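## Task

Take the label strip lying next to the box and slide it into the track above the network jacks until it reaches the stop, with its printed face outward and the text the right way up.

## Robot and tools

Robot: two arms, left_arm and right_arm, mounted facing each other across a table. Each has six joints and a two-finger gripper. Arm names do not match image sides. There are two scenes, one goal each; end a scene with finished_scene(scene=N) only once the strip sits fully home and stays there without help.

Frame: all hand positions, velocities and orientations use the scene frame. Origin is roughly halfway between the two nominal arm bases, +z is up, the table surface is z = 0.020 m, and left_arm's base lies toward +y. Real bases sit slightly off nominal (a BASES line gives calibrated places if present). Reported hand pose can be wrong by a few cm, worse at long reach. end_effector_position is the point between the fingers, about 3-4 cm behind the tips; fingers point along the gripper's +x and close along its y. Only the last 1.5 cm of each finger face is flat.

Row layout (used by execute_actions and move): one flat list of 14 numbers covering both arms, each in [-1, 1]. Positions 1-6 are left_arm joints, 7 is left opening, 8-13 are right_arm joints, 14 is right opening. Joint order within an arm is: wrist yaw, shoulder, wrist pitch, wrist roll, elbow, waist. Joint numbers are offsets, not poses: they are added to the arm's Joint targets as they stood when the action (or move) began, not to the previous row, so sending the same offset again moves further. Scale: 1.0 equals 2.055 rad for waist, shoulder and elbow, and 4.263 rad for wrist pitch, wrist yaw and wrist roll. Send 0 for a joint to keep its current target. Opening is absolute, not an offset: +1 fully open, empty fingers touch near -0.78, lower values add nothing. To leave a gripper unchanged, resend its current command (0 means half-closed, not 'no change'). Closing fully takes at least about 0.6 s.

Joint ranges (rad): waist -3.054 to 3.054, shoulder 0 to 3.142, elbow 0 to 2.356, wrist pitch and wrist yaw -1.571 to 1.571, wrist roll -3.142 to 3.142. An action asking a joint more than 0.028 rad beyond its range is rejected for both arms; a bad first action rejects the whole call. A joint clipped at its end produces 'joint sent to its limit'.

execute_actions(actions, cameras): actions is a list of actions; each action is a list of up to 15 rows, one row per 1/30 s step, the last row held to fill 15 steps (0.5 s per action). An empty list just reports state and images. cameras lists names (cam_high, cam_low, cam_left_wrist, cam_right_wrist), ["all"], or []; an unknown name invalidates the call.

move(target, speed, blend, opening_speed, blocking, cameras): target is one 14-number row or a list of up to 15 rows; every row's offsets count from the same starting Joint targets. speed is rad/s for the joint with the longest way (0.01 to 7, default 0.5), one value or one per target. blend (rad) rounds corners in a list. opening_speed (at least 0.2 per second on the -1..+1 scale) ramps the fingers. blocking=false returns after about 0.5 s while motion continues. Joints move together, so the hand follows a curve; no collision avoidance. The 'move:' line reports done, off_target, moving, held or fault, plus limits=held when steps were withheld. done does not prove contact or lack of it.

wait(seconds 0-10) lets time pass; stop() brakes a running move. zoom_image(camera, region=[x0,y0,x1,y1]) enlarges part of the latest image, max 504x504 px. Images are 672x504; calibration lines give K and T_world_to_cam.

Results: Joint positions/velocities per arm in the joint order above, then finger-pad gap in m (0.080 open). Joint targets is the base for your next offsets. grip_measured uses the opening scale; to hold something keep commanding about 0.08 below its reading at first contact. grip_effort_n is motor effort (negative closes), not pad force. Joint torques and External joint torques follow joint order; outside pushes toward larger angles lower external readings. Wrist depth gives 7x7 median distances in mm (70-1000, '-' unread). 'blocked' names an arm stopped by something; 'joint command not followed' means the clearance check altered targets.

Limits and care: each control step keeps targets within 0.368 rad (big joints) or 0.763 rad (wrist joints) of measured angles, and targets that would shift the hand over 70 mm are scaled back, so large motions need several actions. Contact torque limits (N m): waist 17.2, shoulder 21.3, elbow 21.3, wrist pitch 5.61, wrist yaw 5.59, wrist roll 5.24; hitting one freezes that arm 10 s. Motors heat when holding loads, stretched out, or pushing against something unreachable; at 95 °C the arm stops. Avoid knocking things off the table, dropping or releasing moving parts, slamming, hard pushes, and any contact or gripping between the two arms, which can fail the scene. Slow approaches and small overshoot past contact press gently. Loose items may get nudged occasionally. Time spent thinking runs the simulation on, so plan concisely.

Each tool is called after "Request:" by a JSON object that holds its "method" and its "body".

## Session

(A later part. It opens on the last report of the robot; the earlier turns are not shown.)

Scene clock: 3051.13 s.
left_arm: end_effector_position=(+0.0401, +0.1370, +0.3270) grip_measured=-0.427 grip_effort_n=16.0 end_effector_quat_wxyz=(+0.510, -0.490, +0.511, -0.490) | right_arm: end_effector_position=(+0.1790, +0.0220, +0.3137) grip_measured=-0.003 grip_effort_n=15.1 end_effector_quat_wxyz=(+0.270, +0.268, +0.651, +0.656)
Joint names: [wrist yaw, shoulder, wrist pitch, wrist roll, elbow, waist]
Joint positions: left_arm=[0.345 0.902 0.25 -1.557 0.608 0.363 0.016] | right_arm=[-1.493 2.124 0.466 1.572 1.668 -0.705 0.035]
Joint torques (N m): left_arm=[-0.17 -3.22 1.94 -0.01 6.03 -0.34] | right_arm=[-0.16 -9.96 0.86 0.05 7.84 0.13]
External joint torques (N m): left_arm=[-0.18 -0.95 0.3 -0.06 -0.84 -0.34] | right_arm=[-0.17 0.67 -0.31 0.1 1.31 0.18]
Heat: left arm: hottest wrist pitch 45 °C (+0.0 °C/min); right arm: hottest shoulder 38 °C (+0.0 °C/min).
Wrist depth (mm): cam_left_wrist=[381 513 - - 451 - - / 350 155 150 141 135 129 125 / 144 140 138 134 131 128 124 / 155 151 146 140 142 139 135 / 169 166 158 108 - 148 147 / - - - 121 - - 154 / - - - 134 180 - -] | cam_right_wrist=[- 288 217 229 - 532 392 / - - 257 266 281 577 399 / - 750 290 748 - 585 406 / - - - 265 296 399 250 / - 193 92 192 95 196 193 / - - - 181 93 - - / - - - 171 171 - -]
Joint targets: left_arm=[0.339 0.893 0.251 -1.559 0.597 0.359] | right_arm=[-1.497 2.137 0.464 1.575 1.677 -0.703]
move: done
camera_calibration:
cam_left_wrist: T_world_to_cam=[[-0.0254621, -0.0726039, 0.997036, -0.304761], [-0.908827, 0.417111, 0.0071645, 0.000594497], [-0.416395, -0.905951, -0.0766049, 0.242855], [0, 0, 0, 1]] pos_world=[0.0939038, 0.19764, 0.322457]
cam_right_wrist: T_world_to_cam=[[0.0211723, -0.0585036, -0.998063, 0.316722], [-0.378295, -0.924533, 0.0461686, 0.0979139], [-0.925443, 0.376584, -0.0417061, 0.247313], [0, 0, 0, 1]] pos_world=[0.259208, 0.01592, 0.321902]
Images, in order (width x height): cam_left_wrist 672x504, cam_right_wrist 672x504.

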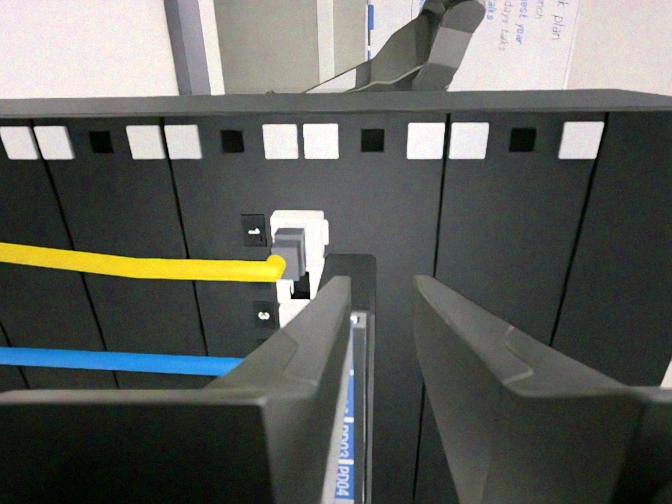

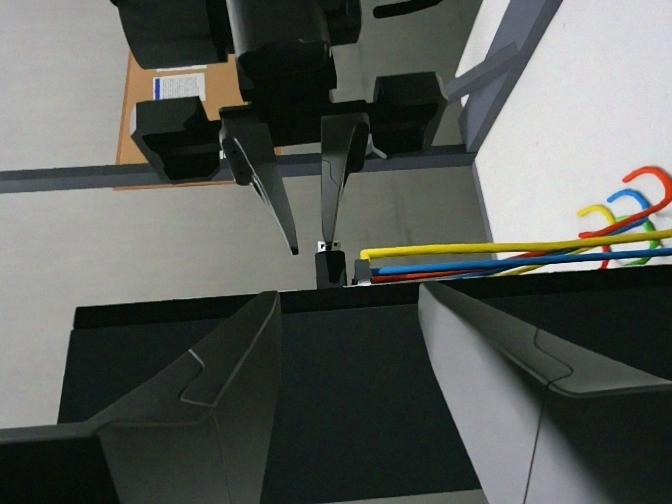

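Request:
{"method": "zoom_image", "body": {"camera": "cam_right_wrist", "region": [316, 236, 344, 257]}}

Request:
{"method": "zoom_image", "body": {"camera": "cam_left_wrist", "region": [340, 300, 385, 345]}}

Scaled by 18.000.

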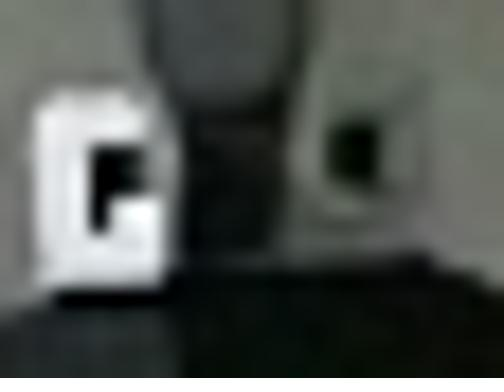

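Scaled by 11.200.

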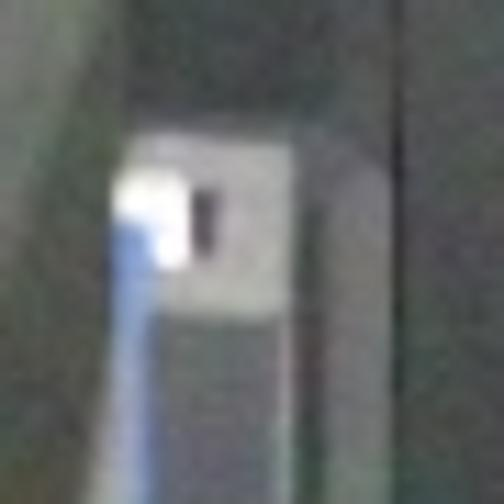

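Request:
{"method": "move", "body": {"target": [0.003225, -0.003552, -0.000936, 0.0, -0.001217, 0.006691, -0.424, 0, 0, 0, 0, 0, 0, 0.0], "speed": 0.04, "cameras": ["cam_left_wrist", "cam_right_wrist"]}}

Request:
{"method": "zoom_image", "body": {"camera": "cam_right_wrist", "region": [316, 236, 344, 257]}}

Request:
{"method": "zoom_image", "body": {"camera": "cam_left_wrist", "region": [340, 300, 385, 345]}}

Scene clock: 3179.40 s.
left_arm: end_effector_position=(+0.0406, +0.1387, +0.3275) grip_measured=-0.427 grip_effort_n=15.6 end_effector_quat_wxyz=(+0.510, -0.490, +0.510, -0.490) | right_arm: end_effector_position=(+0.1790, +0.0220, +0.3137) grip_measured=-0.003 grip_effort_n=15.1 end_effector_quat_wxyz=(+0.270, +0.268, +0.651, +0.656)
Joint names: [wrist yaw, shoulder, wrist pitch, wrist roll, elbow, waist]
Joint positions: left_arm=[0.349 0.895 0.247 -1.557 0.606 0.369 0.016] | right_arm=[-1.493 2.124 0.466 1.572 1.668 -0.705 0.035]
Joint torques (N m): left_arm=[0.12 -3.17 1.85 0 6.01 0.35] | right_arm=[-0.15 -10.01 0.88 0.05 7.87 0.16]
External joint torques (N m): left_arm=[0.11 -1.03 0.25 -0.05 -0.74 0.35] | right_arm=[-0.16 0.59 -0.29 0.11 1.36 0.28]
Heat: left arm: hottest wrist pitch 46 °C (+0.0 °C/min); right arm: hottest shoulder 38 °C (+0.0 °C/min).
Wrist depth (mm): cam_left_wrist=[380 513 - - 449 - - / 350 169 163 151 146 139 133 / 146 142 139 135 133 129 127 / 157 153 145 142 144 140 137 / 169 167 160 - - 150 149 / - - - - - - 157 / - - - 139 184 - -] | cam_right_wrist=[- 287 222 233 - 535 393 / - - 259 269 280 578 398 / - 751 297 311 - 594 403 / - - - - 297 401 250 / - 193 92 192 95 196 193 / - - - 180 93 - - / - - - 171 171 - -]
Joint targets: left_arm=[0.353 0.885 0.247 -1.559 0.595 0.373] | right_arm=[-1.497 2.137 0.464 1.575 1.677 -0.703]
move: done
camera_calibration:
cam_left_wrist: T_world_to_cam=[[-0.0258475, -0.0707704, 0.997158, -0.305289], [-0.909279, 0.416144, 0.005965, 0.0010504], [-0.415383, -0.906541, -0.0751063, 0.244206], [0, 0, 0, 1]] pos_world=[0.0945032, 0.19934, 0.322757]
cam_right_wrist: T_world_to_cam=[[0.0211723, -0.0585036, -0.998063, 0.316722], [-0.378295, -0.924533, 0.0461686, 0.0979139], [-0.925443, 0.376584, -0.0417061, 0.247313], [0, 0, 0, 1]] pos_world=[0.259208, 0.01592, 0.321902]
Images, in order (width x height): cam_left_wrist 672x504, cam_right_wrist 672x504.

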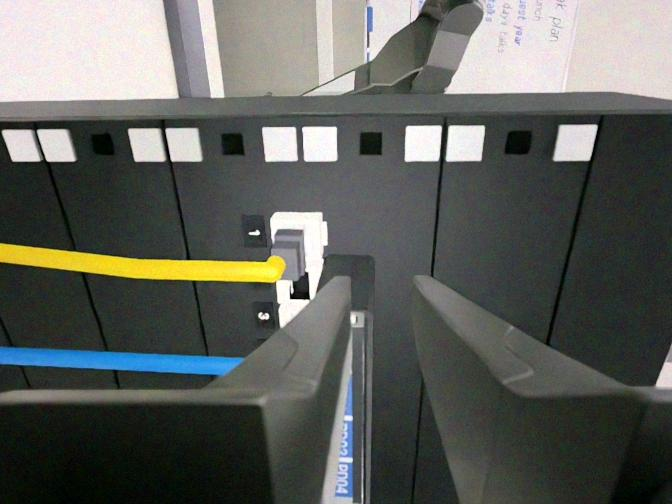

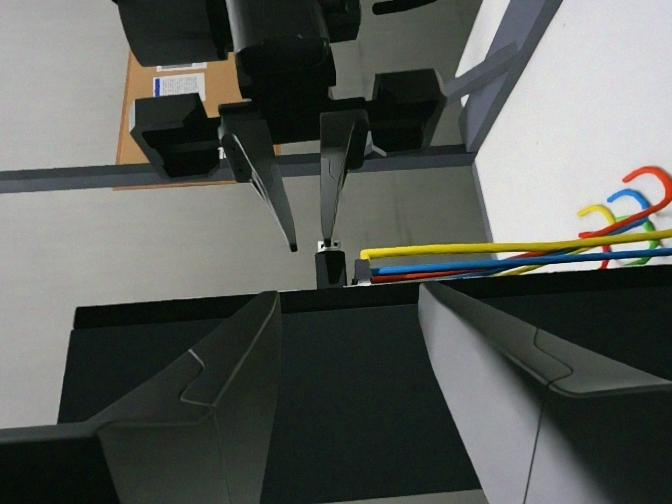

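Scaled by 18.000.

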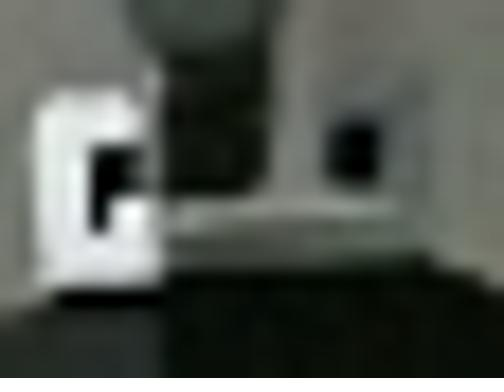

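Scaled by 11.200.

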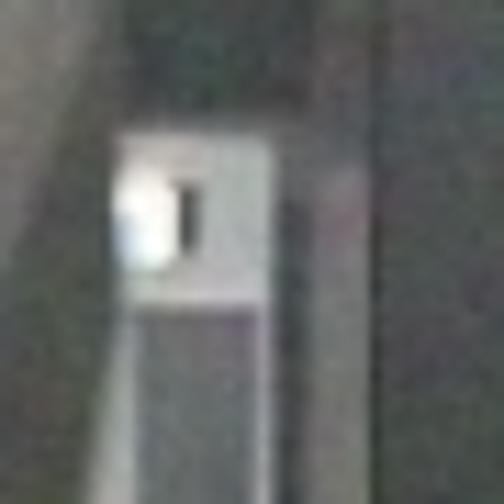

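Request:
{"method": "move", "body": {"target": [[0.008825, 0.016715, 0.003, 0.001398, 0.016287, 0.018331, -0.424, 0, 0, 0, 0, 0, 0, 0.0], [0.006831, 0.009659, 0.002883, 0.001398, 0.003878, 0.014195, -0.424, 0, 0, 0, 0, 0, 0, 0.0]], "speed": 0.05, "cameras": []}}

Scene clock: 3243.60 s.
left_arm: end_effector_position=(+0.0480, +0.1375, +0.3241) grip_measured=-0.427 grip_effort_n=16.0 end_effector_quat_wxyz=(+0.511, -0.489, +0.513, -0.487) | right_arm: end_effector_position=(+0.1790, +0.0220, +0.3137) grip_measured=-0.003 grip_effort_n=15.1 end_effector_quat_wxyz=(+0.270, +0.268, +0.651, +0.656)
Joint names: [wrist yaw, shoulder, wrist pitch, wrist roll, elbow, waist]
Joint positions: left_arm=[0.384 0.914 0.256 -1.556 0.607 0.405 0.016] | right_arm=[-1.493 2.124 0.466 1.572 1.668 -0.705 0.035]
Joint torques (N m): left_arm=[-0.08 -3.27 2.09 0.15 6.88 -0.23] | right_arm=[-0.16 -10.03 0.86 0.04 7.92 0.17]
External joint torques (N m): left_arm=[-0.08 -1.01 0.48 0.1 0.11 -0.24] | right_arm=[-0.16 0.62 -0.31 0.09 1.38 0.14]
Heat: left arm: hottest wrist pitch 48 °C (+2.0 °C/min); right arm: hottest shoulder 38 °C (+0.0 °C/min).
Wrist depth (mm): cam_left_wrist=[372 498 - - 454 - - / 360 452 613 516 450 - - / 147 143 139 134 132 128 125 / 157 153 150 142 143 139 135 / 170 168 120 121 - 149 147 / - - - 122 - - - / - - - 134 181 - -] | cam_right_wrist=[- 291 229 236 - 534 393 / - 259 249 265 293 575 399 / - - 292 - - 588 401 / - - - 257 296 396 250 / - 193 92 192 95 196 194 / - - - 181 93 - - / - - - 171 172 - -]
Joint targets: left_arm=[0.382 0.905 0.260 -1.554 0.603 0.402] | right_arm=[-1.497 2.137 0.464 1.575 1.677 -0.703]
move: done
No camera images: "cameras" was empty.

Request:
{"method": "move", "body": {"target": [-0.009383, -0.007932, -0.002322, -0.001361, -0.003309, -0.019513, -0.424, 0, 0, 0, 0, 0, 0, 0.0], "speed": 0.04, "cameras": ["cam_left_wrist", "cam_right_wrist"]}}

Request:
{"method": "zoom_image", "body": {"camera": "cam_right_wrist", "region": [316, 236, 344, 257]}}

Request:
{"method": "zoom_image", "body": {"camera": "cam_left_wrist", "region": [340, 300, 385, 345]}}

Scene clock: 3264.77 s.
left_arm: end_effector_position=(+0.0403, +0.1379, +0.3273) grip_measured=-0.427 grip_effort_n=16.0 end_effector_quat_wxyz=(+0.510, -0.490, +0.510, -0.490) | right_arm: end_effector_position=(+0.1790, +0.0220, +0.3137) grip_measured=-0.003 grip_effort_n=14.7 end_effector_quat_wxyz=(+0.270, +0.268, +0.651, +0.656)
Joint names: [wrist yaw, shoulder, wrist pitch, wrist roll, elbow, waist]
Joint positions: left_arm=[0.348 0.898 0.249 -1.556 0.607 0.366 0.016] | right_arm=[-1.493 2.124 0.466 1.572 1.668 -0.705 0.035]
Joint torques (N m): left_arm=[-0.18 -3.21 1.87 0.01 6.07 -0.42] | right_arm=[-0.15 -10.03 0.86 0.04 7.88 0.21]
External joint torques (N m): left_arm=[-0.19 -1.01 0.27 -0.04 -0.67 -0.42] | right_arm=[-0.16 0.64 -0.32 0.1 1.32 0.12]
Heat: left arm: hottest wrist pitch 45 °C (-2.0 °C/min); right arm: hottest shoulder 38 °C (+0.0 °C/min).
Wrist depth (mm): cam_left_wrist=[382 516 - - 450 - - / 350 158 151 141 136 131 128 / 145 140 138 135 131 129 126 / 156 152 149 141 143 139 136 / 169 167 159 109 - 149 148 / - - - 122 - - - / - - - 137 182 - -] | cam_right_wrist=[- 288 219 231 - 533 393 / - - 256 265 279 574 396 / - 758 298 749 - 591 402 / - - - 295 294 394 251 / - 193 92 192 95 196 193 / - - - 181 93 - - / - - - 171 171 - -]
Joint targets: left_arm=[0.342 0.889 0.250 -1.559 0.596 0.362] | right_arm=[-1.497 2.137 0.464 1.575 1.677 -0.703]
move: done
camera_calibration:
cam_left_wrist: T_world_to_cam=[[-0.0262252, -0.0711549, 0.99712, -0.305137], [-0.908811, 0.417166, 0.00586649, 0.000937336], [-0.416382, -0.906041, -0.0756066, 0.243415], [0, 0, 0, 1]] pos_world=[0.0942031, 0.198441, 0.322656]
cam_right_wrist: T_world_to_cam=[[0.0211723, -0.0585036, -0.998063, 0.316722], [-0.378295, -0.924533, 0.0461686, 0.0979139], [-0.925443, 0.376584, -0.0417061, 0.247313], [0, 0, 0, 1]] pos_world=[0.259208, 0.01592, 0.321902]
Images, in order (width x height): cam_left_wrist 672x504, cam_right_wrist 672x504.

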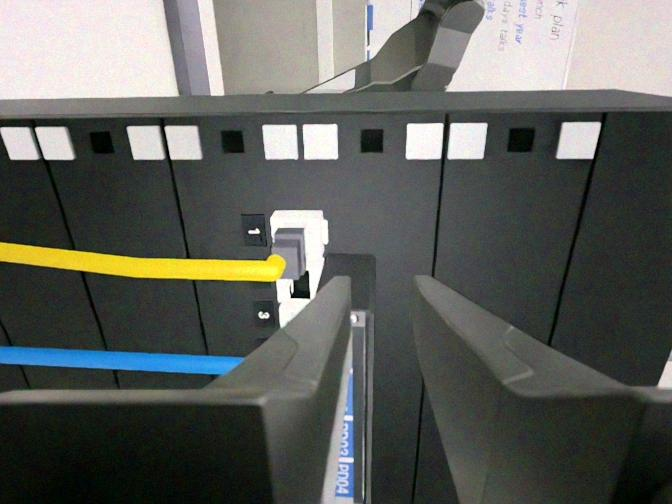

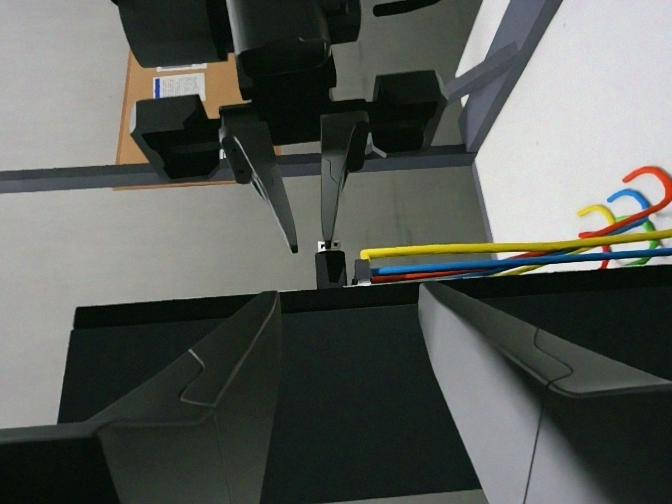

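Scaled by 18.000.

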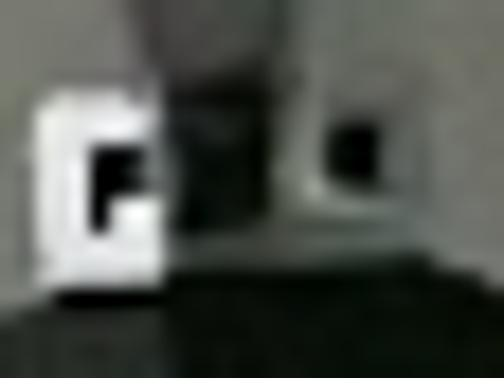

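Scaled by 11.200.

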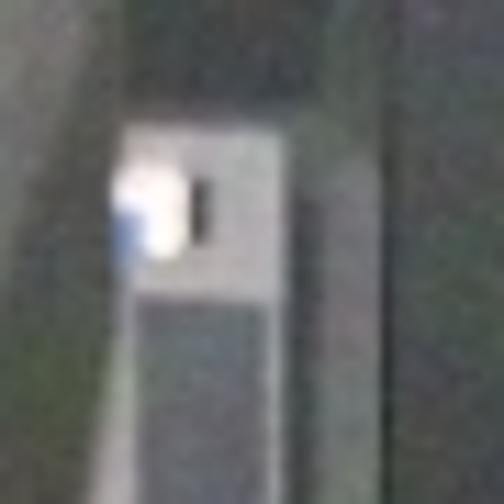

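Request:
{"method": "move", "body": {"target": [-0.000915, -0.001606, -0.000493, -0.000047, -0.000584, -0.001898, -0.424, 0, 0, 0, 0, 0, 0, 0.0], "speed": 0.03, "cameras": []}}

Request:
{"method": "move", "body": {"target": [-0.000985, -0.000633, -0.000188, -0.000047, -0.000243, -0.002044, -0.424, 0, 0, 0, 0, 0, 0, 0.0], "speed": 0.03, "cameras": ["cam_left_wrist", "cam_right_wrist"]}}

Request:
{"method": "zoom_image", "body": {"camera": "cam_right_wrist", "region": [316, 236, 344, 257]}}

Request:
{"method": "zoom_image", "body": {"camera": "cam_left_wrist", "region": [340, 300, 385, 345]}}

Scene clock: 3285.23 s.
left_arm: end_effector_position=(+0.0394, +0.1382, +0.3272) grip_measured=-0.427 grip_effort_n=15.6 end_effector_quat_wxyz=(+0.510, -0.490, +0.510, -0.490) | right_arm: end_effector_position=(+0.1790, +0.0220, +0.3137) grip_measured=-0.003 grip_effort_n=15.1 end_effector_quat_wxyz=(+0.270, +0.268, +0.651, +0.656)
Joint names: [wrist yaw, shoulder, wrist pitch, wrist roll, elbow, waist]
Joint positions: left_arm=[0.343 0.895 0.247 -1.557 0.606 0.362 0.016] | right_arm=[-1.493 2.124 0.466 1.572 1.668 -0.705 0.035]
Joint torques (N m): left_arm=[-0.18 -3.22 1.87 -0.01 6.07 -0.37] | right_arm=[-0.15 -10.04 0.87 0.06 7.87 0.18]
External joint torques (N m): left_arm=[-0.18 -1.05 0.27 -0.06 -0.69 -0.36] | right_arm=[-0.16 0.49 -0.29 0.11 1.41 0.22]
Heat: left arm: hottest wrist pitch 46 °C (-2.0 °C/min); right arm: hottest shoulder 38 °C (+0.0 °C/min).
Wrist depth (mm): cam_left_wrist=[381 513 - - 452 - - / 353 150 145 134 129 125 155 / 146 141 138 135 132 129 126 / 161 151 149 141 144 140 137 / 169 165 159 108 - 150 148 / - - - 123 - - - / - - - 138 183 - -] | cam_right_wrist=[- 287 218 231 - 530 394 / - - 256 266 282 579 400 / - 760 297 769 - 590 401 / - - - 294 295 400 250 / - 193 92 193 95 196 194 / - - - 180 93 - - / - - - 170 171 - -]
Joint targets: left_arm=[0.338 0.886 0.248 -1.559 0.595 0.358] | right_arm=[-1.497 2.137 0.464 1.575 1.677 -0.703]
move: done
No camera images: "cameras" was empty.

Scene clock: 3285.93 s.
left_arm: end_effector_position=(+0.0388, +0.1383, +0.3273) grip_measured=-0.427 grip_effort_n=15.6 end_effector_quat_wxyz=(+0.510, -0.490, +0.510, -0.490) | right_arm: end_effector_position=(+0.1790, +0.0220, +0.3137) grip_measured=-0.003 grip_effort_n=15.1 end_effector_quat_wxyz=(+0.270, +0.268, +0.651, +0.656)
Joint names: [wrist yaw, shoulder, wrist pitch, wrist roll, elbow, waist]
Joint positions: left_arm=[0.339 0.893 0.246 -1.557 0.605 0.358 0.016] | right_arm=[-1.493 2.124 0.466 1.572 1.668 -0.705 0.035]
Joint torques (N m): left_arm=[-0.17 -3.21 1.87 0 6.03 -0.34] | right_arm=[-0.15 -10.04 0.86 0.04 7.88 0.13]
External joint torques (N m): left_arm=[-0.18 -1 0.24 -0.05 -0.8 -0.34] | right_arm=[-0.16 0.55 -0.31 0.09 1.36 0.11]
Heat: left arm: hottest wrist pitch 46 °C (-2.0 °C/min); right arm: hottest shoulder 38 °C (+0.0 °C/min).
Wrist depth (mm): cam_left_wrist=[379 512 - - 449 - - / 351 149 142 131 128 125 153 / 146 141 138 135 133 128 126 / 160 151 149 142 144 139 137 / 168 166 159 108 - 150 148 / - - - 123 - - - / - - - 138 183 - -] | cam_right_wrist=[- 289 219 230 - 530 391 / - - 258 267 284 575 402 / - 752 291 759 - 587 402 / - - - 293 296 398 250 / - 193 92 192 95 196 193 / - - - 182 93 - - / - - - 171 171 - -]
Joint targets: left_arm=[0.334 0.884 0.247 -1.559 0.594 0.354] | right_arm=[-1.497 2.137 0.464 1.575 1.677 -0.703]
move: done
camera_calibration:
cam_left_wrist: T_world_to_cam=[[-0.0261544, -0.0712971, 0.997112, -0.305126], [-0.908946, 0.416872, 0.00596611, -0.000644822], [-0.416094, -0.906165, -0.0757082, 0.243141], [0, 0, 0, 1]] pos_world=[0.0926031, 0.19884, 0.322656]
cam_right_wrist: T_world_to_cam=[[0.0211723, -0.0585036, -0.998063, 0.316722], [-0.378295, -0.924533, 0.0461686, 0.0979139], [-0.925443, 0.376584, -0.0417061, 0.247313], [0, 0, 0, 1]] pos_world=[0.259208, 0.01592, 0.321902]
Images, in order (width x height): cam_left_wrist 672x504, cam_right_wrist 672x504.

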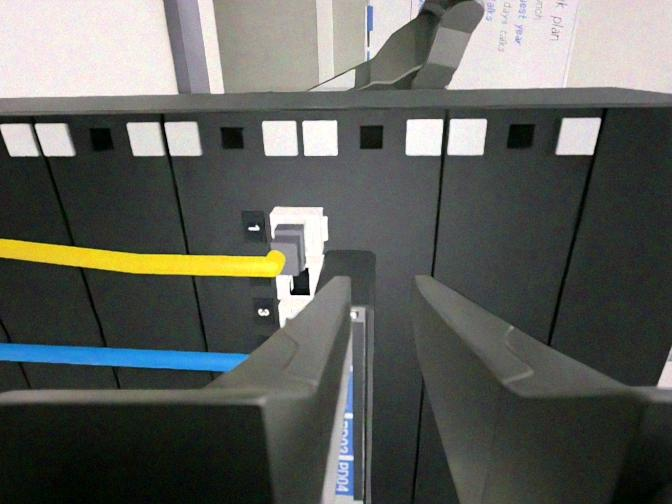

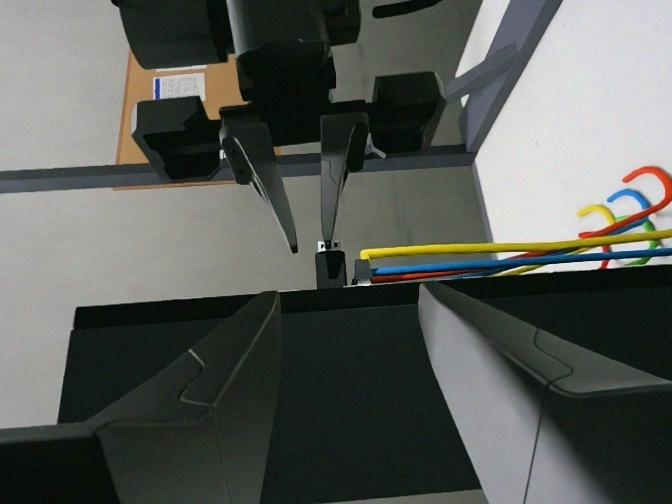

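Scaled by 18.000.

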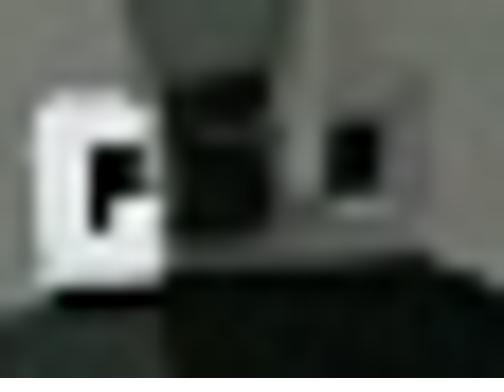

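Scaled by 11.200.

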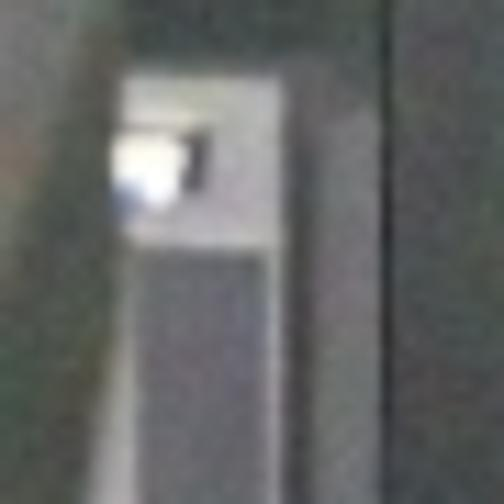

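Request:
{"method": "move", "body": {"target": [-0.000985, -0.000633, -0.000188, -0.000047, -0.000243, -0.002044, -0.424, 0, 0, 0, 0, 0, 0, 0.0], "speed": 0.03, "cameras": []}}

Request:
{"method": "move", "body": {"target": [-0.000985, -0.000633, -0.000188, -0.000047, -0.000243, -0.002044, -0.424, 0, 0, 0, 0, 0, 0, 0.0], "speed": 0.03, "cameras": ["cam_left_wrist", "cam_right_wrist"]}}

Request:
{"method": "zoom_image", "body": {"camera": "cam_right_wrist", "region": [316, 236, 344, 257]}}

Request:
{"method": "zoom_image", "body": {"camera": "cam_left_wrist", "region": [340, 290, 385, 335]}}

Scene clock: 3304.53 s.
left_arm: end_effector_position=(+0.0383, +0.1384, +0.3274) grip_measured=-0.427 grip_effort_n=15.6 end_effector_quat_wxyz=(+0.510, -0.490, +0.510, -0.490) | right_arm: end_effector_position=(+0.1790, +0.0220, +0.3137) grip_measured=-0.003 grip_effort_n=15.1 end_effector_quat_wxyz=(+0.270, +0.268, +0.651, +0.656)
Joint names: [wrist yaw, shoulder, wrist pitch, wrist roll, elbow, waist]
Joint positions: left_arm=[0.334 0.892 0.245 -1.557 0.605 0.355 0.016] | right_arm=[-1.493 2.124 0.466 1.572 1.668 -0.705 0.035]
Joint torques (N m): left_arm=[-0.15 -3.19 1.87 0.01 6.05 -0.4] | right_arm=[-0.15 -10.03 0.86 0.04 7.85 0.2]
External joint torques (N m): left_arm=[-0.16 -1.03 0.26 -0.04 -0.72 -0.38] | right_arm=[-0.15 0.57 -0.31 0.09 1.34 0.16]
Heat: left arm: hottest wrist pitch 47 °C (+0.0 °C/min); right arm: hottest shoulder 38 °C (+0.0 °C/min).
Wrist depth (mm): cam_left_wrist=[382 514 - - 449 - - / 366 148 143 130 127 125 154 / 146 142 138 135 132 128 126 / 160 152 149 142 144 140 137 / 169 165 159 108 - 150 148 / - - - 123 - - - / - - - 137 182 - -] | cam_right_wrist=[- 289 218 231 - 535 394 / - - 259 267 283 577 397 / - 757 292 746 - 583 400 / - - - 294 296 395 249 / - 193 92 192 95 196 194 / - - - 181 93 - - / - - - 171 171 - -]
Joint targets: left_arm=[0.330 0.883 0.246 -1.560 0.594 0.350] | right_arm=[-1.497 2.137 0.464 1.575 1.677 -0.703]
move: done
No camera images: "cameras" was empty.

Scene clock: 3305.23 s.
left_arm: end_effector_position=(+0.0378, +0.1384, +0.3273) grip_measured=-0.427 grip_effort_n=16.0 end_effector_quat_wxyz=(+0.510, -0.491, +0.509, -0.489) | right_arm: end_effector_position=(+0.1790, +0.0220, +0.3137) grip_measured=-0.003 grip_effort_n=15.1 end_effector_quat_wxyz=(+0.270, +0.268, +0.651, +0.656)
Joint names: [wrist yaw, shoulder, wrist pitch, wrist roll, elbow, waist]
Joint positions: left_arm=[0.329 0.89 0.244 -1.557 0.604 0.351 0.016] | right_arm=[-1.493 2.124 0.466 1.572 1.668 -0.705 0.035]
Joint torques (N m): left_arm=[-0.12 -3.14 1.88 0 6.06 -0.44] | right_arm=[-0.15 -10.06 0.87 0.04 7.88 0.2]
External joint torques (N m): left_arm=[-0.13 -0.94 0.25 -0.05 -0.76 -0.43] | right_arm=[-0.16 0.54 -0.3 0.1 1.36 0.17]
Heat: left arm: hottest wrist pitch 47 °C (+0.0 °C/min); right arm: hottest shoulder 38 °C (+0.0 °C/min).
Wrist depth (mm): cam_left_wrist=[379 514 - - 451 - - / 365 147 141 129 126 125 153 / 146 142 138 135 133 129 126 / 161 151 148 142 143 140 137 / 169 165 160 108 - 150 148 / - - - 123 - - - / - - - 137 182 - -] | cam_right_wrist=[- 290 223 231 - 528 395 / - - 260 266 283 569 398 / - 752 292 770 - 589 401 / - - - 294 296 398 250 / - 193 92 192 95 196 194 / - - - 180 93 - - / - - - 171 172 - -]
Joint targets: left_arm=[0.326 0.882 0.245 -1.560 0.593 0.345] | right_arm=[-1.497 2.137 0.464 1.575 1.677 -0.703]
move: done
camera_calibration:
cam_left_wrist: T_world_to_cam=[[-0.0260574, -0.0711082, 0.997128, -0.305185], [-0.910078, 0.414396, 0.0057692, -0.00110907], [-0.413616, -0.907314, -0.0755121, 0.242893], [0, 0, 0, 1]] pos_world=[0.0915027, 0.199138, 0.322656]
cam_right_wrist: T_world_to_cam=[[0.0211723, -0.0585036, -0.998063, 0.316722], [-0.378295, -0.924533, 0.0461686, 0.0979139], [-0.925443, 0.376584, -0.0417061, 0.247313], [0, 0, 0, 1]] pos_world=[0.259208, 0.01592, 0.321902]
Images, in order (width x height): cam_left_wrist 672x504, cam_right_wrist 672x504.

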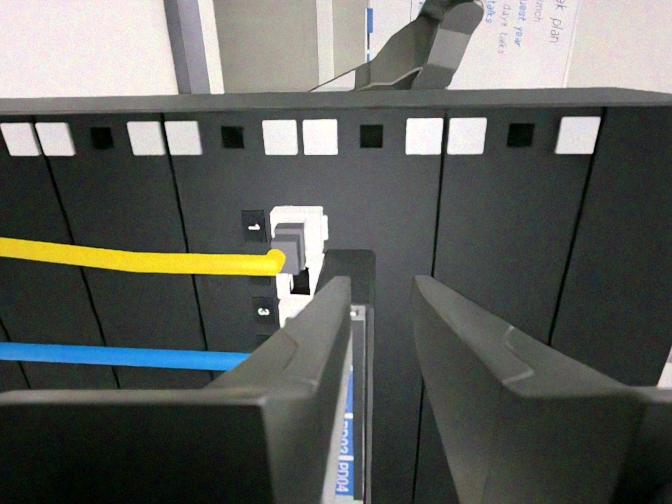

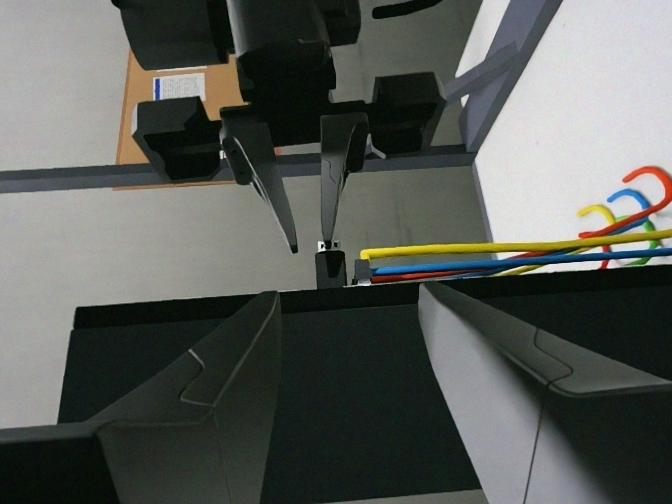

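Scaled by 18.000.

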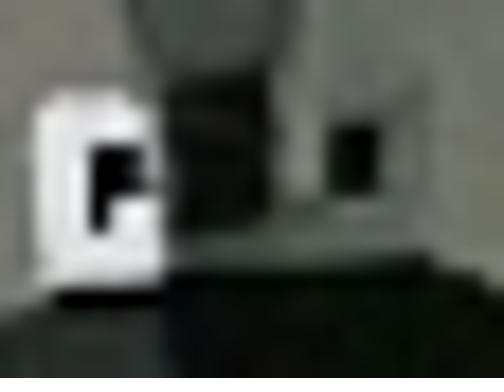

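Scaled by 11.200.

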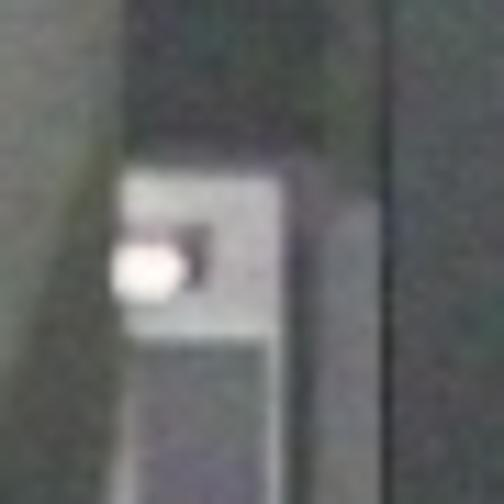

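Request:
{"method": "move", "body": {"target": [-0.000985, -0.000633, -0.000188, -0.000047, -0.000243, -0.002044, -0.424, 0, 0, 0, 0, 0, 0, 0.0], "speed": 0.03, "cameras": []}}

Request:
{"method": "move", "body": {"target": [-0.000985, -0.000633, -0.000188, -0.000047, -0.000243, -0.002044, -0.424, 0, 0, 0, 0, 0, 0, 0.0], "speed": 0.03, "cameras": ["cam_left_wrist", "cam_right_wrist"]}}

Request:
{"method": "zoom_image", "body": {"camera": "cam_left_wrist", "region": [340, 290, 385, 335]}}

Request:
{"method": "zoom_image", "body": {"camera": "cam_right_wrist", "region": [316, 236, 344, 257]}}

Scene clock: 3313.37 s.
left_arm: end_effector_position=(+0.0375, +0.1385, +0.3273) grip_measured=-0.427 grip_effort_n=16.0 end_effector_quat_wxyz=(+0.511, -0.491, +0.509, -0.489) | right_arm: end_effector_position=(+0.1790, +0.0220, +0.3137) grip_measured=-0.003 grip_effort_n=15.1 end_effector_quat_wxyz=(+0.270, +0.268, +0.651, +0.656)
Joint names: [wrist yaw, shoulder, wrist pitch, wrist roll, elbow, waist]
Joint positions: left_arm=[0.324 0.889 0.244 -1.558 0.604 0.348 0.016] | right_arm=[-1.493 2.124 0.466 1.572 1.668 -0.705 0.035]
Joint torques (N m): left_arm=[-0.09 -3.15 1.86 -0.01 6 -0.51] | right_arm=[-0.16 -10.05 0.86 0.04 7.84 0.18]
External joint torques (N m): left_arm=[-0.1 -0.97 0.25 -0.06 -0.77 -0.51] | right_arm=[-0.16 0.47 -0.29 0.09 1.36 0.01]
Heat: left arm: hottest wrist pitch 48 °C (+2.0 °C/min); right arm: hottest shoulder 38 °C (+0.0 °C/min).
Wrist depth (mm): cam_left_wrist=[380 514 - - 451 - - / 364 149 143 132 126 125 153 / 146 142 138 136 133 129 127 / 160 151 149 142 144 140 137 / 168 166 159 108 - 150 148 / - - - 122 - - - / - - - 137 182 - -] | cam_right_wrist=[- 290 222 230 - 534 392 / - - 260 267 282 576 398 / - - 293 777 - 585 402 / - - - 294 296 396 251 / - 193 92 192 95 196 194 / - - - 182 93 - - / - - - 171 172 - -]
Joint targets: left_arm=[0.322 0.880 0.245 -1.560 0.593 0.341] | right_arm=[-1.497 2.137 0.464 1.575 1.677 -0.703]
move: done
No camera images: "cameras" was empty.

Scene clock: 3314.07 s.
left_arm: end_effector_position=(+0.0372, +0.1385, +0.3273) grip_measured=-0.427 grip_effort_n=15.6 end_effector_quat_wxyz=(+0.512, -0.492, +0.508, -0.488) | right_arm: end_effector_position=(+0.1790, +0.0220, +0.3137) grip_measured=-0.003 grip_effort_n=15.1 end_effector_quat_wxyz=(+0.270, +0.268, +0.651, +0.656)
Joint names: [wrist yaw, shoulder, wrist pitch, wrist roll, elbow, waist]
Joint positions: left_arm=[0.318 0.888 0.243 -1.558 0.603 0.345 0.016] | right_arm=[-1.493 2.124 0.466 1.572 1.668 -0.705 0.035]
Joint torques (N m): left_arm=[-0.06 -3.18 1.86 -0.01 6.04 -0.63] | right_arm=[-0.16 -10.04 0.88 0.04 7.84 0.19]
External joint torques (N m): left_arm=[-0.06 -0.95 0.21 -0.06 -0.85 -0.65] | right_arm=[-0.16 0.52 -0.28 0.09 1.36 0.16]
Heat: left arm: hottest wrist pitch 48 °C (+2.0 °C/min); right arm: hottest shoulder 38 °C (+0.0 °C/min).
Wrist depth (mm): cam_left_wrist=[378 515 - - 453 - - / 365 150 141 134 126 125 155 / 146 142 138 135 133 129 127 / 161 151 150 142 144 140 137 / 168 165 160 108 - 150 148 / - - - 122 - - - / - - - 137 182 - -] | cam_right_wrist=[- 290 223 231 - 534 394 / - - 258 266 285 571 398 / - - 294 753 - 591 402 / - - - 295 295 397 249 / - 193 92 192 95 195 194 / - - - 181 93 - - / - - - 171 171 - -]
Joint targets: left_arm=[0.317 0.879 0.244 -1.560 0.592 0.337] | right_arm=[-1.497 2.137 0.464 1.575 1.677 -0.703]
move: done
camera_calibration:
cam_left_wrist: T_world_to_cam=[[-0.0258189, -0.0714048, 0.997113, -0.305135], [-0.911984, 0.410186, 0.00575947, -0.000985837], [-0.409413, -0.909202, -0.0757106, 0.24298], [0, 0, 0, 1]] pos_world=[0.090702, 0.199535, 0.322656]
cam_right_wrist: T_world_to_cam=[[0.0211723, -0.0585036, -0.998063, 0.316722], [-0.378295, -0.924533, 0.0461686, 0.0979139], [-0.925443, 0.376584, -0.0417061, 0.247313], [0, 0, 0, 1]] pos_world=[0.259208, 0.01592, 0.321902]
Images, in order (width x height): cam_left_wrist 672x504, cam_right_wrist 672x504.

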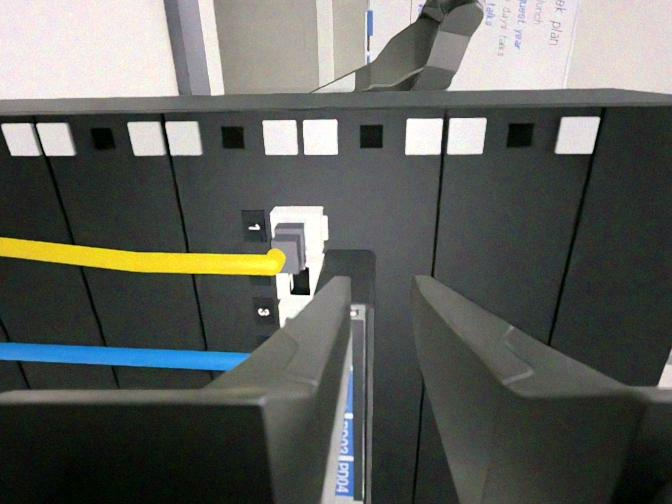

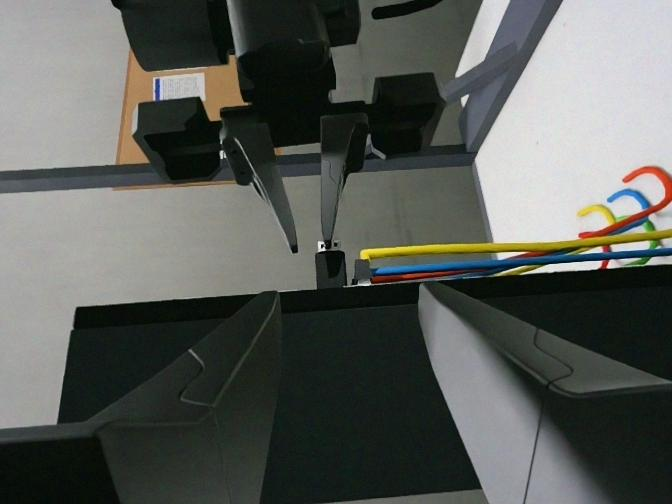

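Scaled by 11.200.

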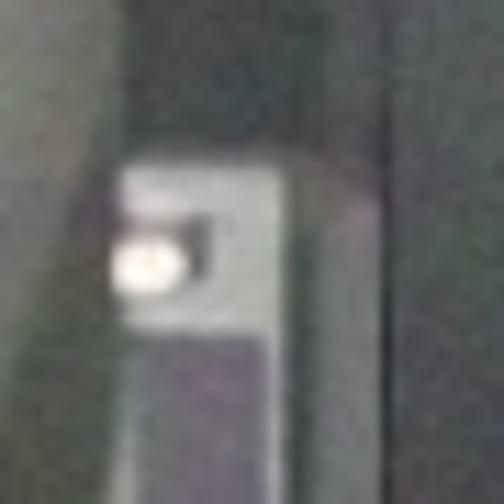

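Scaled by 18.000.

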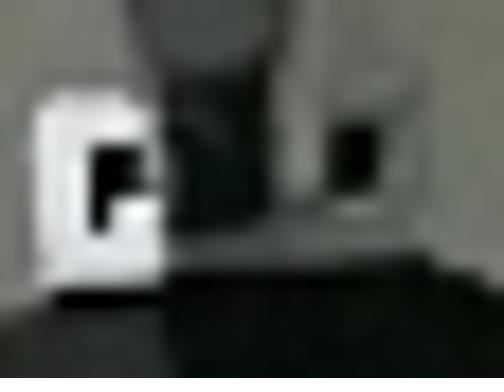

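Request:
{"method": "zoom_image", "body": {"camera": "cam_left_wrist", "region": [315, 424, 395, 504]}}

Scaled by 6.300.

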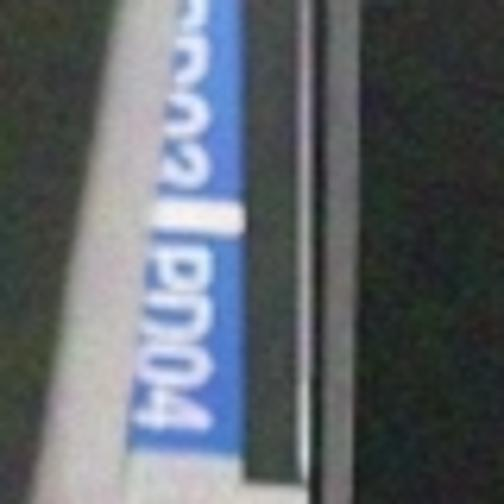

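Request:
{"method": "move", "body": {"target": [-0.000985, -0.000633, -0.000188, -0.000047, -0.000243, -0.002044, -0.424, 0, 0, 0, 0, 0, 0, 0.0], "speed": 0.03, "cameras": []}}

Request:
{"method": "move", "body": {"target": [-0.000985, -0.000633, -0.000188, -0.000047, -0.000243, -0.002044, -0.424, 0, 0, 0, 0, 0, 0, 0.0], "speed": 0.03, "cameras": []}}

Request:
{"method": "move", "body": {"target": [-0.000985, -0.000633, -0.000188, -0.000047, -0.000243, -0.002044, -0.424, 0, 0, 0, 0, 0, 0, 0.0], "speed": 0.03, "cameras": ["cam_left_wrist", "cam_right_wrist"]}}

Request:
{"method": "zoom_image", "body": {"camera": "cam_left_wrist", "region": [340, 290, 385, 335]}}

Request:
{"method": "zoom_image", "body": {"camera": "cam_right_wrist", "region": [316, 236, 344, 257]}}

Scene clock: 3365.03 s.
left_arm: end_effector_position=(+0.0369, +0.1385, +0.3273) grip_measured=-0.427 grip_effort_n=16.0 end_effector_quat_wxyz=(+0.512, -0.492, +0.508, -0.488) | right_arm: end_effector_position=(+0.1790, +0.0220, +0.3137) grip_measured=-0.003 grip_effort_n=15.1 end_effector_quat_wxyz=(+0.270, +0.268, +0.651, +0.656)
Joint names: [wrist yaw, shoulder, wrist pitch, wrist roll, elbow, waist]
Joint positions: left_arm=[0.313 0.887 0.242 -1.558 0.603 0.341 0.016] | right_arm=[-1.493 2.124 0.466 1.572 1.668 -0.705 0.035]
Joint torques (N m): left_arm=[-0.01 -3.18 1.85 -0.02 6 -0.68] | right_arm=[-0.17 -10.07 0.86 0.04 7.86 0.17]
External joint torques (N m): left_arm=[-0.01 -1.01 0.22 -0.07 -0.83 -0.68] | right_arm=[-0.18 0.3 -0.28 0.09 1.48 0.22]
Heat: left arm: hottest wrist pitch 48 °C (+1.0 °C/min); right arm: hottest shoulder 38 °C (+0.0 °C/min).
Wrist depth (mm): cam_left_wrist=[383 512 - - 451 - - / 365 150 145 131 127 125 157 / 146 143 138 135 133 129 127 / 160 151 148 142 144 140 137 / 169 165 160 108 - 150 148 / - - - 122 - - - / - - - 137 181 - -] | cam_right_wrist=[- 290 222 231 - 533 395 / - - 260 266 284 568 399 / - - 293 757 - 586 405 / - - - 295 296 398 249 / - 193 92 192 95 195 194 / - - - 181 93 - - / - - - 171 171 - -]
Joint targets: left_arm=[0.313 0.878 0.243 -1.560 0.592 0.333] | right_arm=[-1.497 2.137 0.464 1.575 1.677 -0.703]
move: done
No camera images: "cameras" was empty.

Scene clock: 3365.73 s.
left_arm: end_effector_position=(+0.0366, +0.1386, +0.3273) grip_measured=-0.427 grip_effort_n=16.0 end_effector_quat_wxyz=(+0.513, -0.493, +0.507, -0.487) | right_arm: end_effector_position=(+0.1790, +0.0220, +0.3137) grip_measured=-0.003 grip_effort_n=15.1 end_effector_quat_wxyz=(+0.270, +0.268, +0.651, +0.656)
Joint names: [wrist yaw, shoulder, wrist pitch, wrist roll, elbow, waist]
Joint positions: left_arm=[0.308 0.886 0.241 -1.558 0.602 0.338 0.016] | right_arm=[-1.493 2.124 0.466 1.572 1.668 -0.705 0.035]
Joint torques (N m): left_arm=[0.04 -3.16 1.85 -0.01 5.99 -0.73] | right_arm=[-0.16 -10.07 0.86 0.04 7.88 0.17]
External joint torques (N m): left_arm=[0.03 -1.04 0.24 -0.06 -0.79 -0.72] | right_arm=[-0.16 0.67 -0.33 0.09 1.29 0.07]
Heat: left arm: hottest wrist pitch 48 °C (+1.0 °C/min); right arm: hottest shoulder 38 °C (+0.0 °C/min).
Wrist depth (mm): cam_left_wrist=[382 515 - - 452 - - / 364 151 147 131 128 126 160 / 146 142 139 136 133 129 127 / 160 151 150 142 144 140 137 / 168 165 160 108 - 150 148 / - - - 122 - - - / - - - 137 181 - -] | cam_right_wrist=[- 291 223 231 - 533 395 / - - 261 267 286 571 399 / - - 293 744 - 588 401 / - - - 294 293 396 250 / - 193 92 192 95 197 195 / - - - 181 93 - - / - - - 170 171 - -]
Joint targets: left_arm=[0.309 0.876 0.242 -1.561 0.591 0.328] | right_arm=[-1.497 2.137 0.464 1.575 1.677 -0.703]
move: done
No camera images: "cameras" was empty.

Scene clock: 3366.43 s.
left_arm: end_effector_position=(+0.0363, +0.1386, +0.3273) grip_measured=-0.427 grip_effort_n=15.6 end_effector_quat_wxyz=(+0.513, -0.493, +0.507, -0.487) | right_arm: end_effector_position=(+0.1790, +0.0220, +0.3137) grip_measured=-0.003 grip_effort_n=15.1 end_effector_quat_wxyz=(+0.270, +0.268, +0.651, +0.656)
Joint names: [wrist yaw, shoulder, wrist pitch, wrist roll, elbow, waist]
Joint positions: left_arm=[0.302 0.885 0.241 -1.558 0.602 0.335 0.016] | right_arm=[-1.493 2.124 0.466 1.572 1.668 -0.705 0.035]
Joint torques (N m): left_arm=[0.04 -3.18 1.83 -0.01 5.94 -0.85] | right_arm=[-0.15 -10.04 0.86 0.04 7.83 0.17]
External joint torques (N m): left_arm=[0.03 -1.04 0.2 -0.06 -0.86 -0.83] | right_arm=[-0.15 0.68 -0.32 0.1 1.24 0.07]
Heat: left arm: hottest wrist pitch 48 °C (+1.0 °C/min); right arm: hottest shoulder 38 °C (+0.0 °C/min).
Wrist depth (mm): cam_left_wrist=[382 515 - - 454 - - / 352 156 149 133 129 126 163 / 147 143 139 136 133 129 128 / 160 151 150 142 144 140 137 / 168 165 160 108 - 149 148 / - - - 122 - - - / - - - 136 181 - -] | cam_right_wrist=[- 291 223 231 - 540 394 / - - 259 267 295 572 399 / - - 293 747 - 584 399 / - - - 296 296 398 250 / - 193 92 192 95 196 194 / - - - 180 93 - - / - - - 171 171 - -]
Joint targets: left_arm=[0.305 0.875 0.241 -1.561 0.591 0.324] | right_arm=[-1.497 2.137 0.464 1.575 1.677 -0.703]
move: done
camera_calibration:
cam_left_wrist: T_world_to_cam=[[-0.0256825, -0.0717514, 0.997092, -0.305076], [-0.914447, 0.404666, 0.0055663, -0.000948371], [-0.403889, -0.911645, -0.0760057, 0.242897], [0, 0, 0, 1]] pos_world=[0.0894009, 0.19993, 0.322656]
cam_right_wrist: T_world_to_cam=[[0.0211723, -0.0585036, -0.998063, 0.316722], [-0.378295, -0.924533, 0.0461686, 0.0979139], [-0.925443, 0.376584, -0.0417061, 0.247313], [0, 0, 0, 1]] pos_world=[0.259208, 0.01592, 0.321902]
Images, in order (width x height): cam_left_wrist 672x504, cam_right_wrist 672x504.

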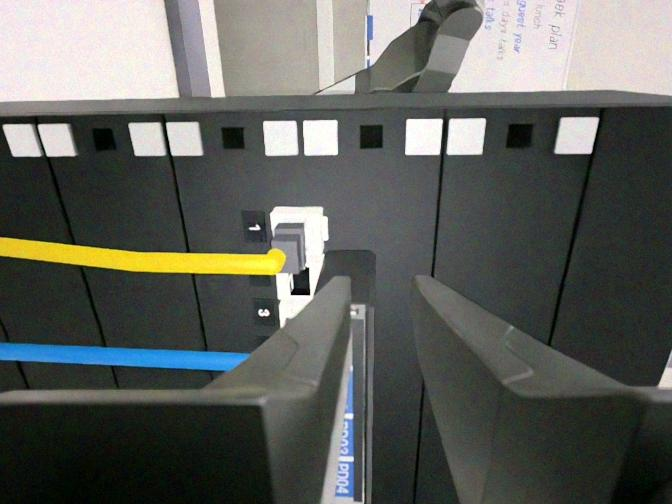

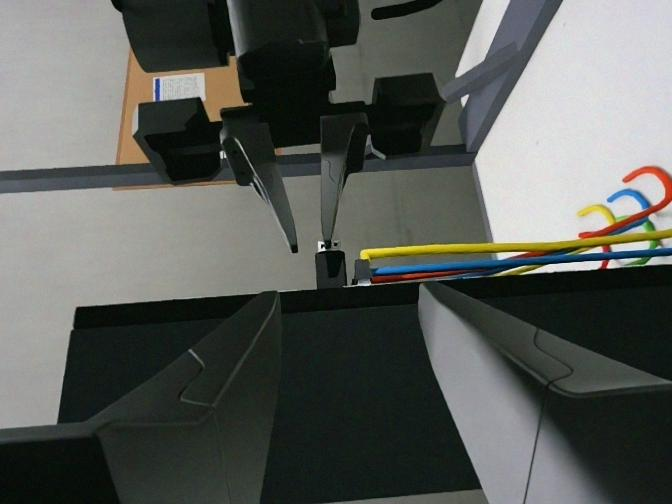

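Scaled by 11.200.

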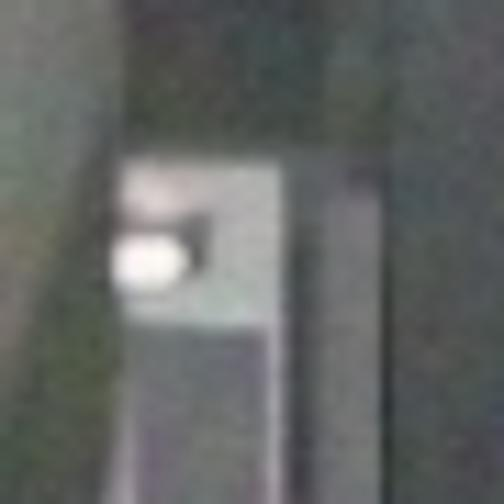

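Scaled by 18.000.

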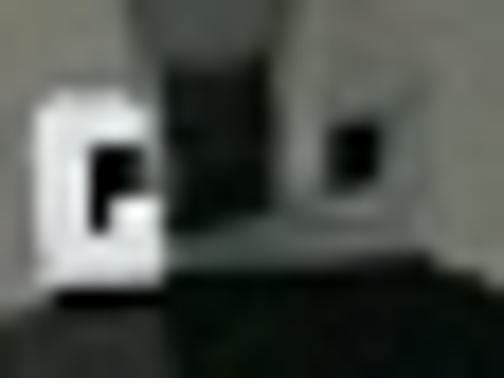

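Request:
{"method": "move", "body": {"target": [[0.007741, 0, 0, 0, 0, 0.009732, -0.424, 0, 0, 0, 0, 0, 0, 0.0], [0.01567, -0.021071, -0.006967, 0.000469, -0.006764, 0.032506, -0.424, 0, 0, 0, 0, 0, 0, 0.0], [-0.083251, -0.094988, -0.02958, -0.004574, -0.02219, -0.172214, -0.424, 0, 0, 0, 0, 0, 0, 0.0], [-0.187826, -0.090365, -0.039597, -0.008797, -0.012165, -0.390073, -0.424, 0, 0, 0, 0, 0, 0, 0.0]], "speed": [0.04, 0.12, 0.4, 0.4], "blend": [0.0, 0.015, 0.1, 0.0], "cameras": ["cam_left_wrist", "cam_right_wrist"]}}

Request:
{"method": "zoom_image", "body": {"camera": "cam_right_wrist", "region": [312, 230, 348, 257]}}

Scene clock: 3465.03 s.
left_arm: end_effector_position=(-0.0830, +0.1839, +0.3265) grip_measured=-0.427 grip_effort_n=15.6 end_effector_quat_wxyz=(+0.513, -0.486, +0.513, -0.488) | right_arm: end_effector_position=(+0.1790, +0.0220, +0.3137) grip_measured=-0.003 grip_effort_n=15.1 end_effector_quat_wxyz=(+0.270, +0.268, +0.651, +0.656)
Joint names: [wrist yaw, shoulder, wrist pitch, wrist roll, elbow, waist]
Joint positions: left_arm=[-0.49 0.69 0.072 -1.596 0.559 -0.473 0.016] | right_arm=[-1.493 2.124 0.466 1.572 1.668 -0.705 0.035]
Joint torques (N m): left_arm=[-0.25 -0.77 1.75 0 8.08 -0.37] | right_arm=[-0.15 -10.03 0.87 0.04 7.85 0.2]
External joint torques (N m): left_arm=[-0.24 0.23 0.21 -0.05 1.4 -0.37] | right_arm=[-0.16 0.59 -0.3 0.09 1.32 0.24]
Heat: left arm: hottest wrist pitch 47 °C (-1.0 °C/min); right arm: hottest shoulder 38 °C (+0.0 °C/min).
Wrist depth (mm): cam_left_wrist=[170 165 162 122 155 152 149 / 176 176 171 136 166 161 159 / 190 187 182 156 178 174 175 / 210 208 200 176 191 188 691 / 236 228 218 - - 201 - / 378 - - - - - - / - - - - - - -] | cam_right_wrist=[- - 435 - - 529 394 / - - 422 393 708 574 398 / - - 407 414 - 584 403 / - - - 385 297 399 250 / - 193 92 192 95 196 194 / - - - 181 93 - - / - - - 171 171 - -]
Joint targets: left_arm=[-0.496 0.689 0.072 -1.599 0.566 -0.477] | right_arm=[-1.497 2.137 0.464 1.575 1.677 -0.703]
move: done
camera_calibration:
cam_left_wrist: T_world_to_cam=[[-0.0285234, -0.0827534, 0.996162, -0.302009], [-0.908555, 0.417674, 0.00868218, -0.131283], [-0.41679, -0.90482, -0.0870995, 0.237274], [0, 0, 0, 1]] pos_world=[-0.0289987, 0.244531, 0.322656]
cam_right_wrist: T_world_to_cam=[[0.0211723, -0.0585036, -0.998063, 0.316722], [-0.378295, -0.924533, 0.0461686, 0.0979139], [-0.925443, 0.376584, -0.0417061, 0.247313], [0, 0, 0, 1]] pos_world=[0.259208, 0.01592, 0.321902]
Images, in order (width x height): cam_left_wrist 672x504, cam_right_wrist 672x504.

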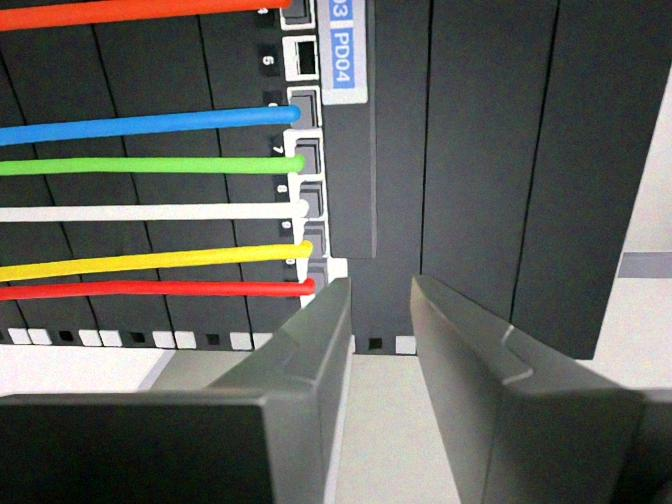

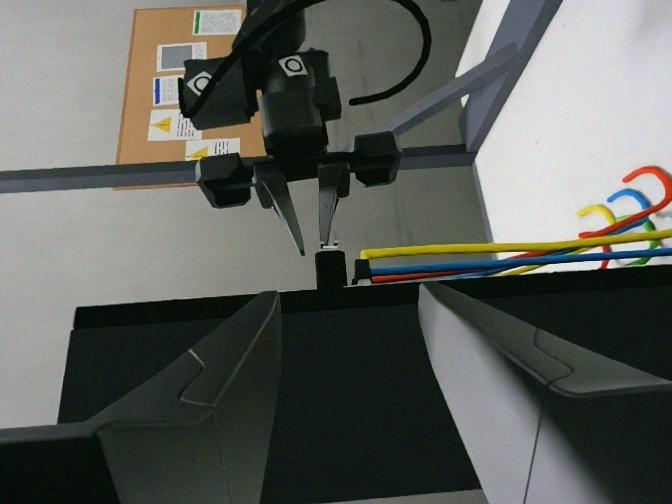

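Scaled by 14.000.

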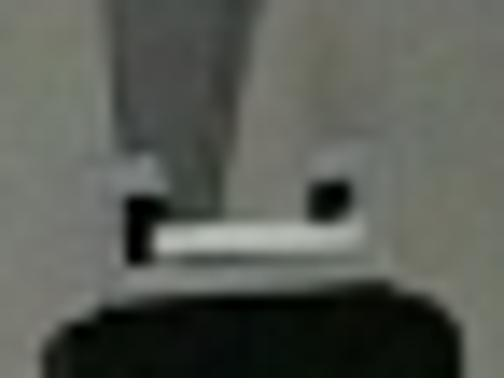

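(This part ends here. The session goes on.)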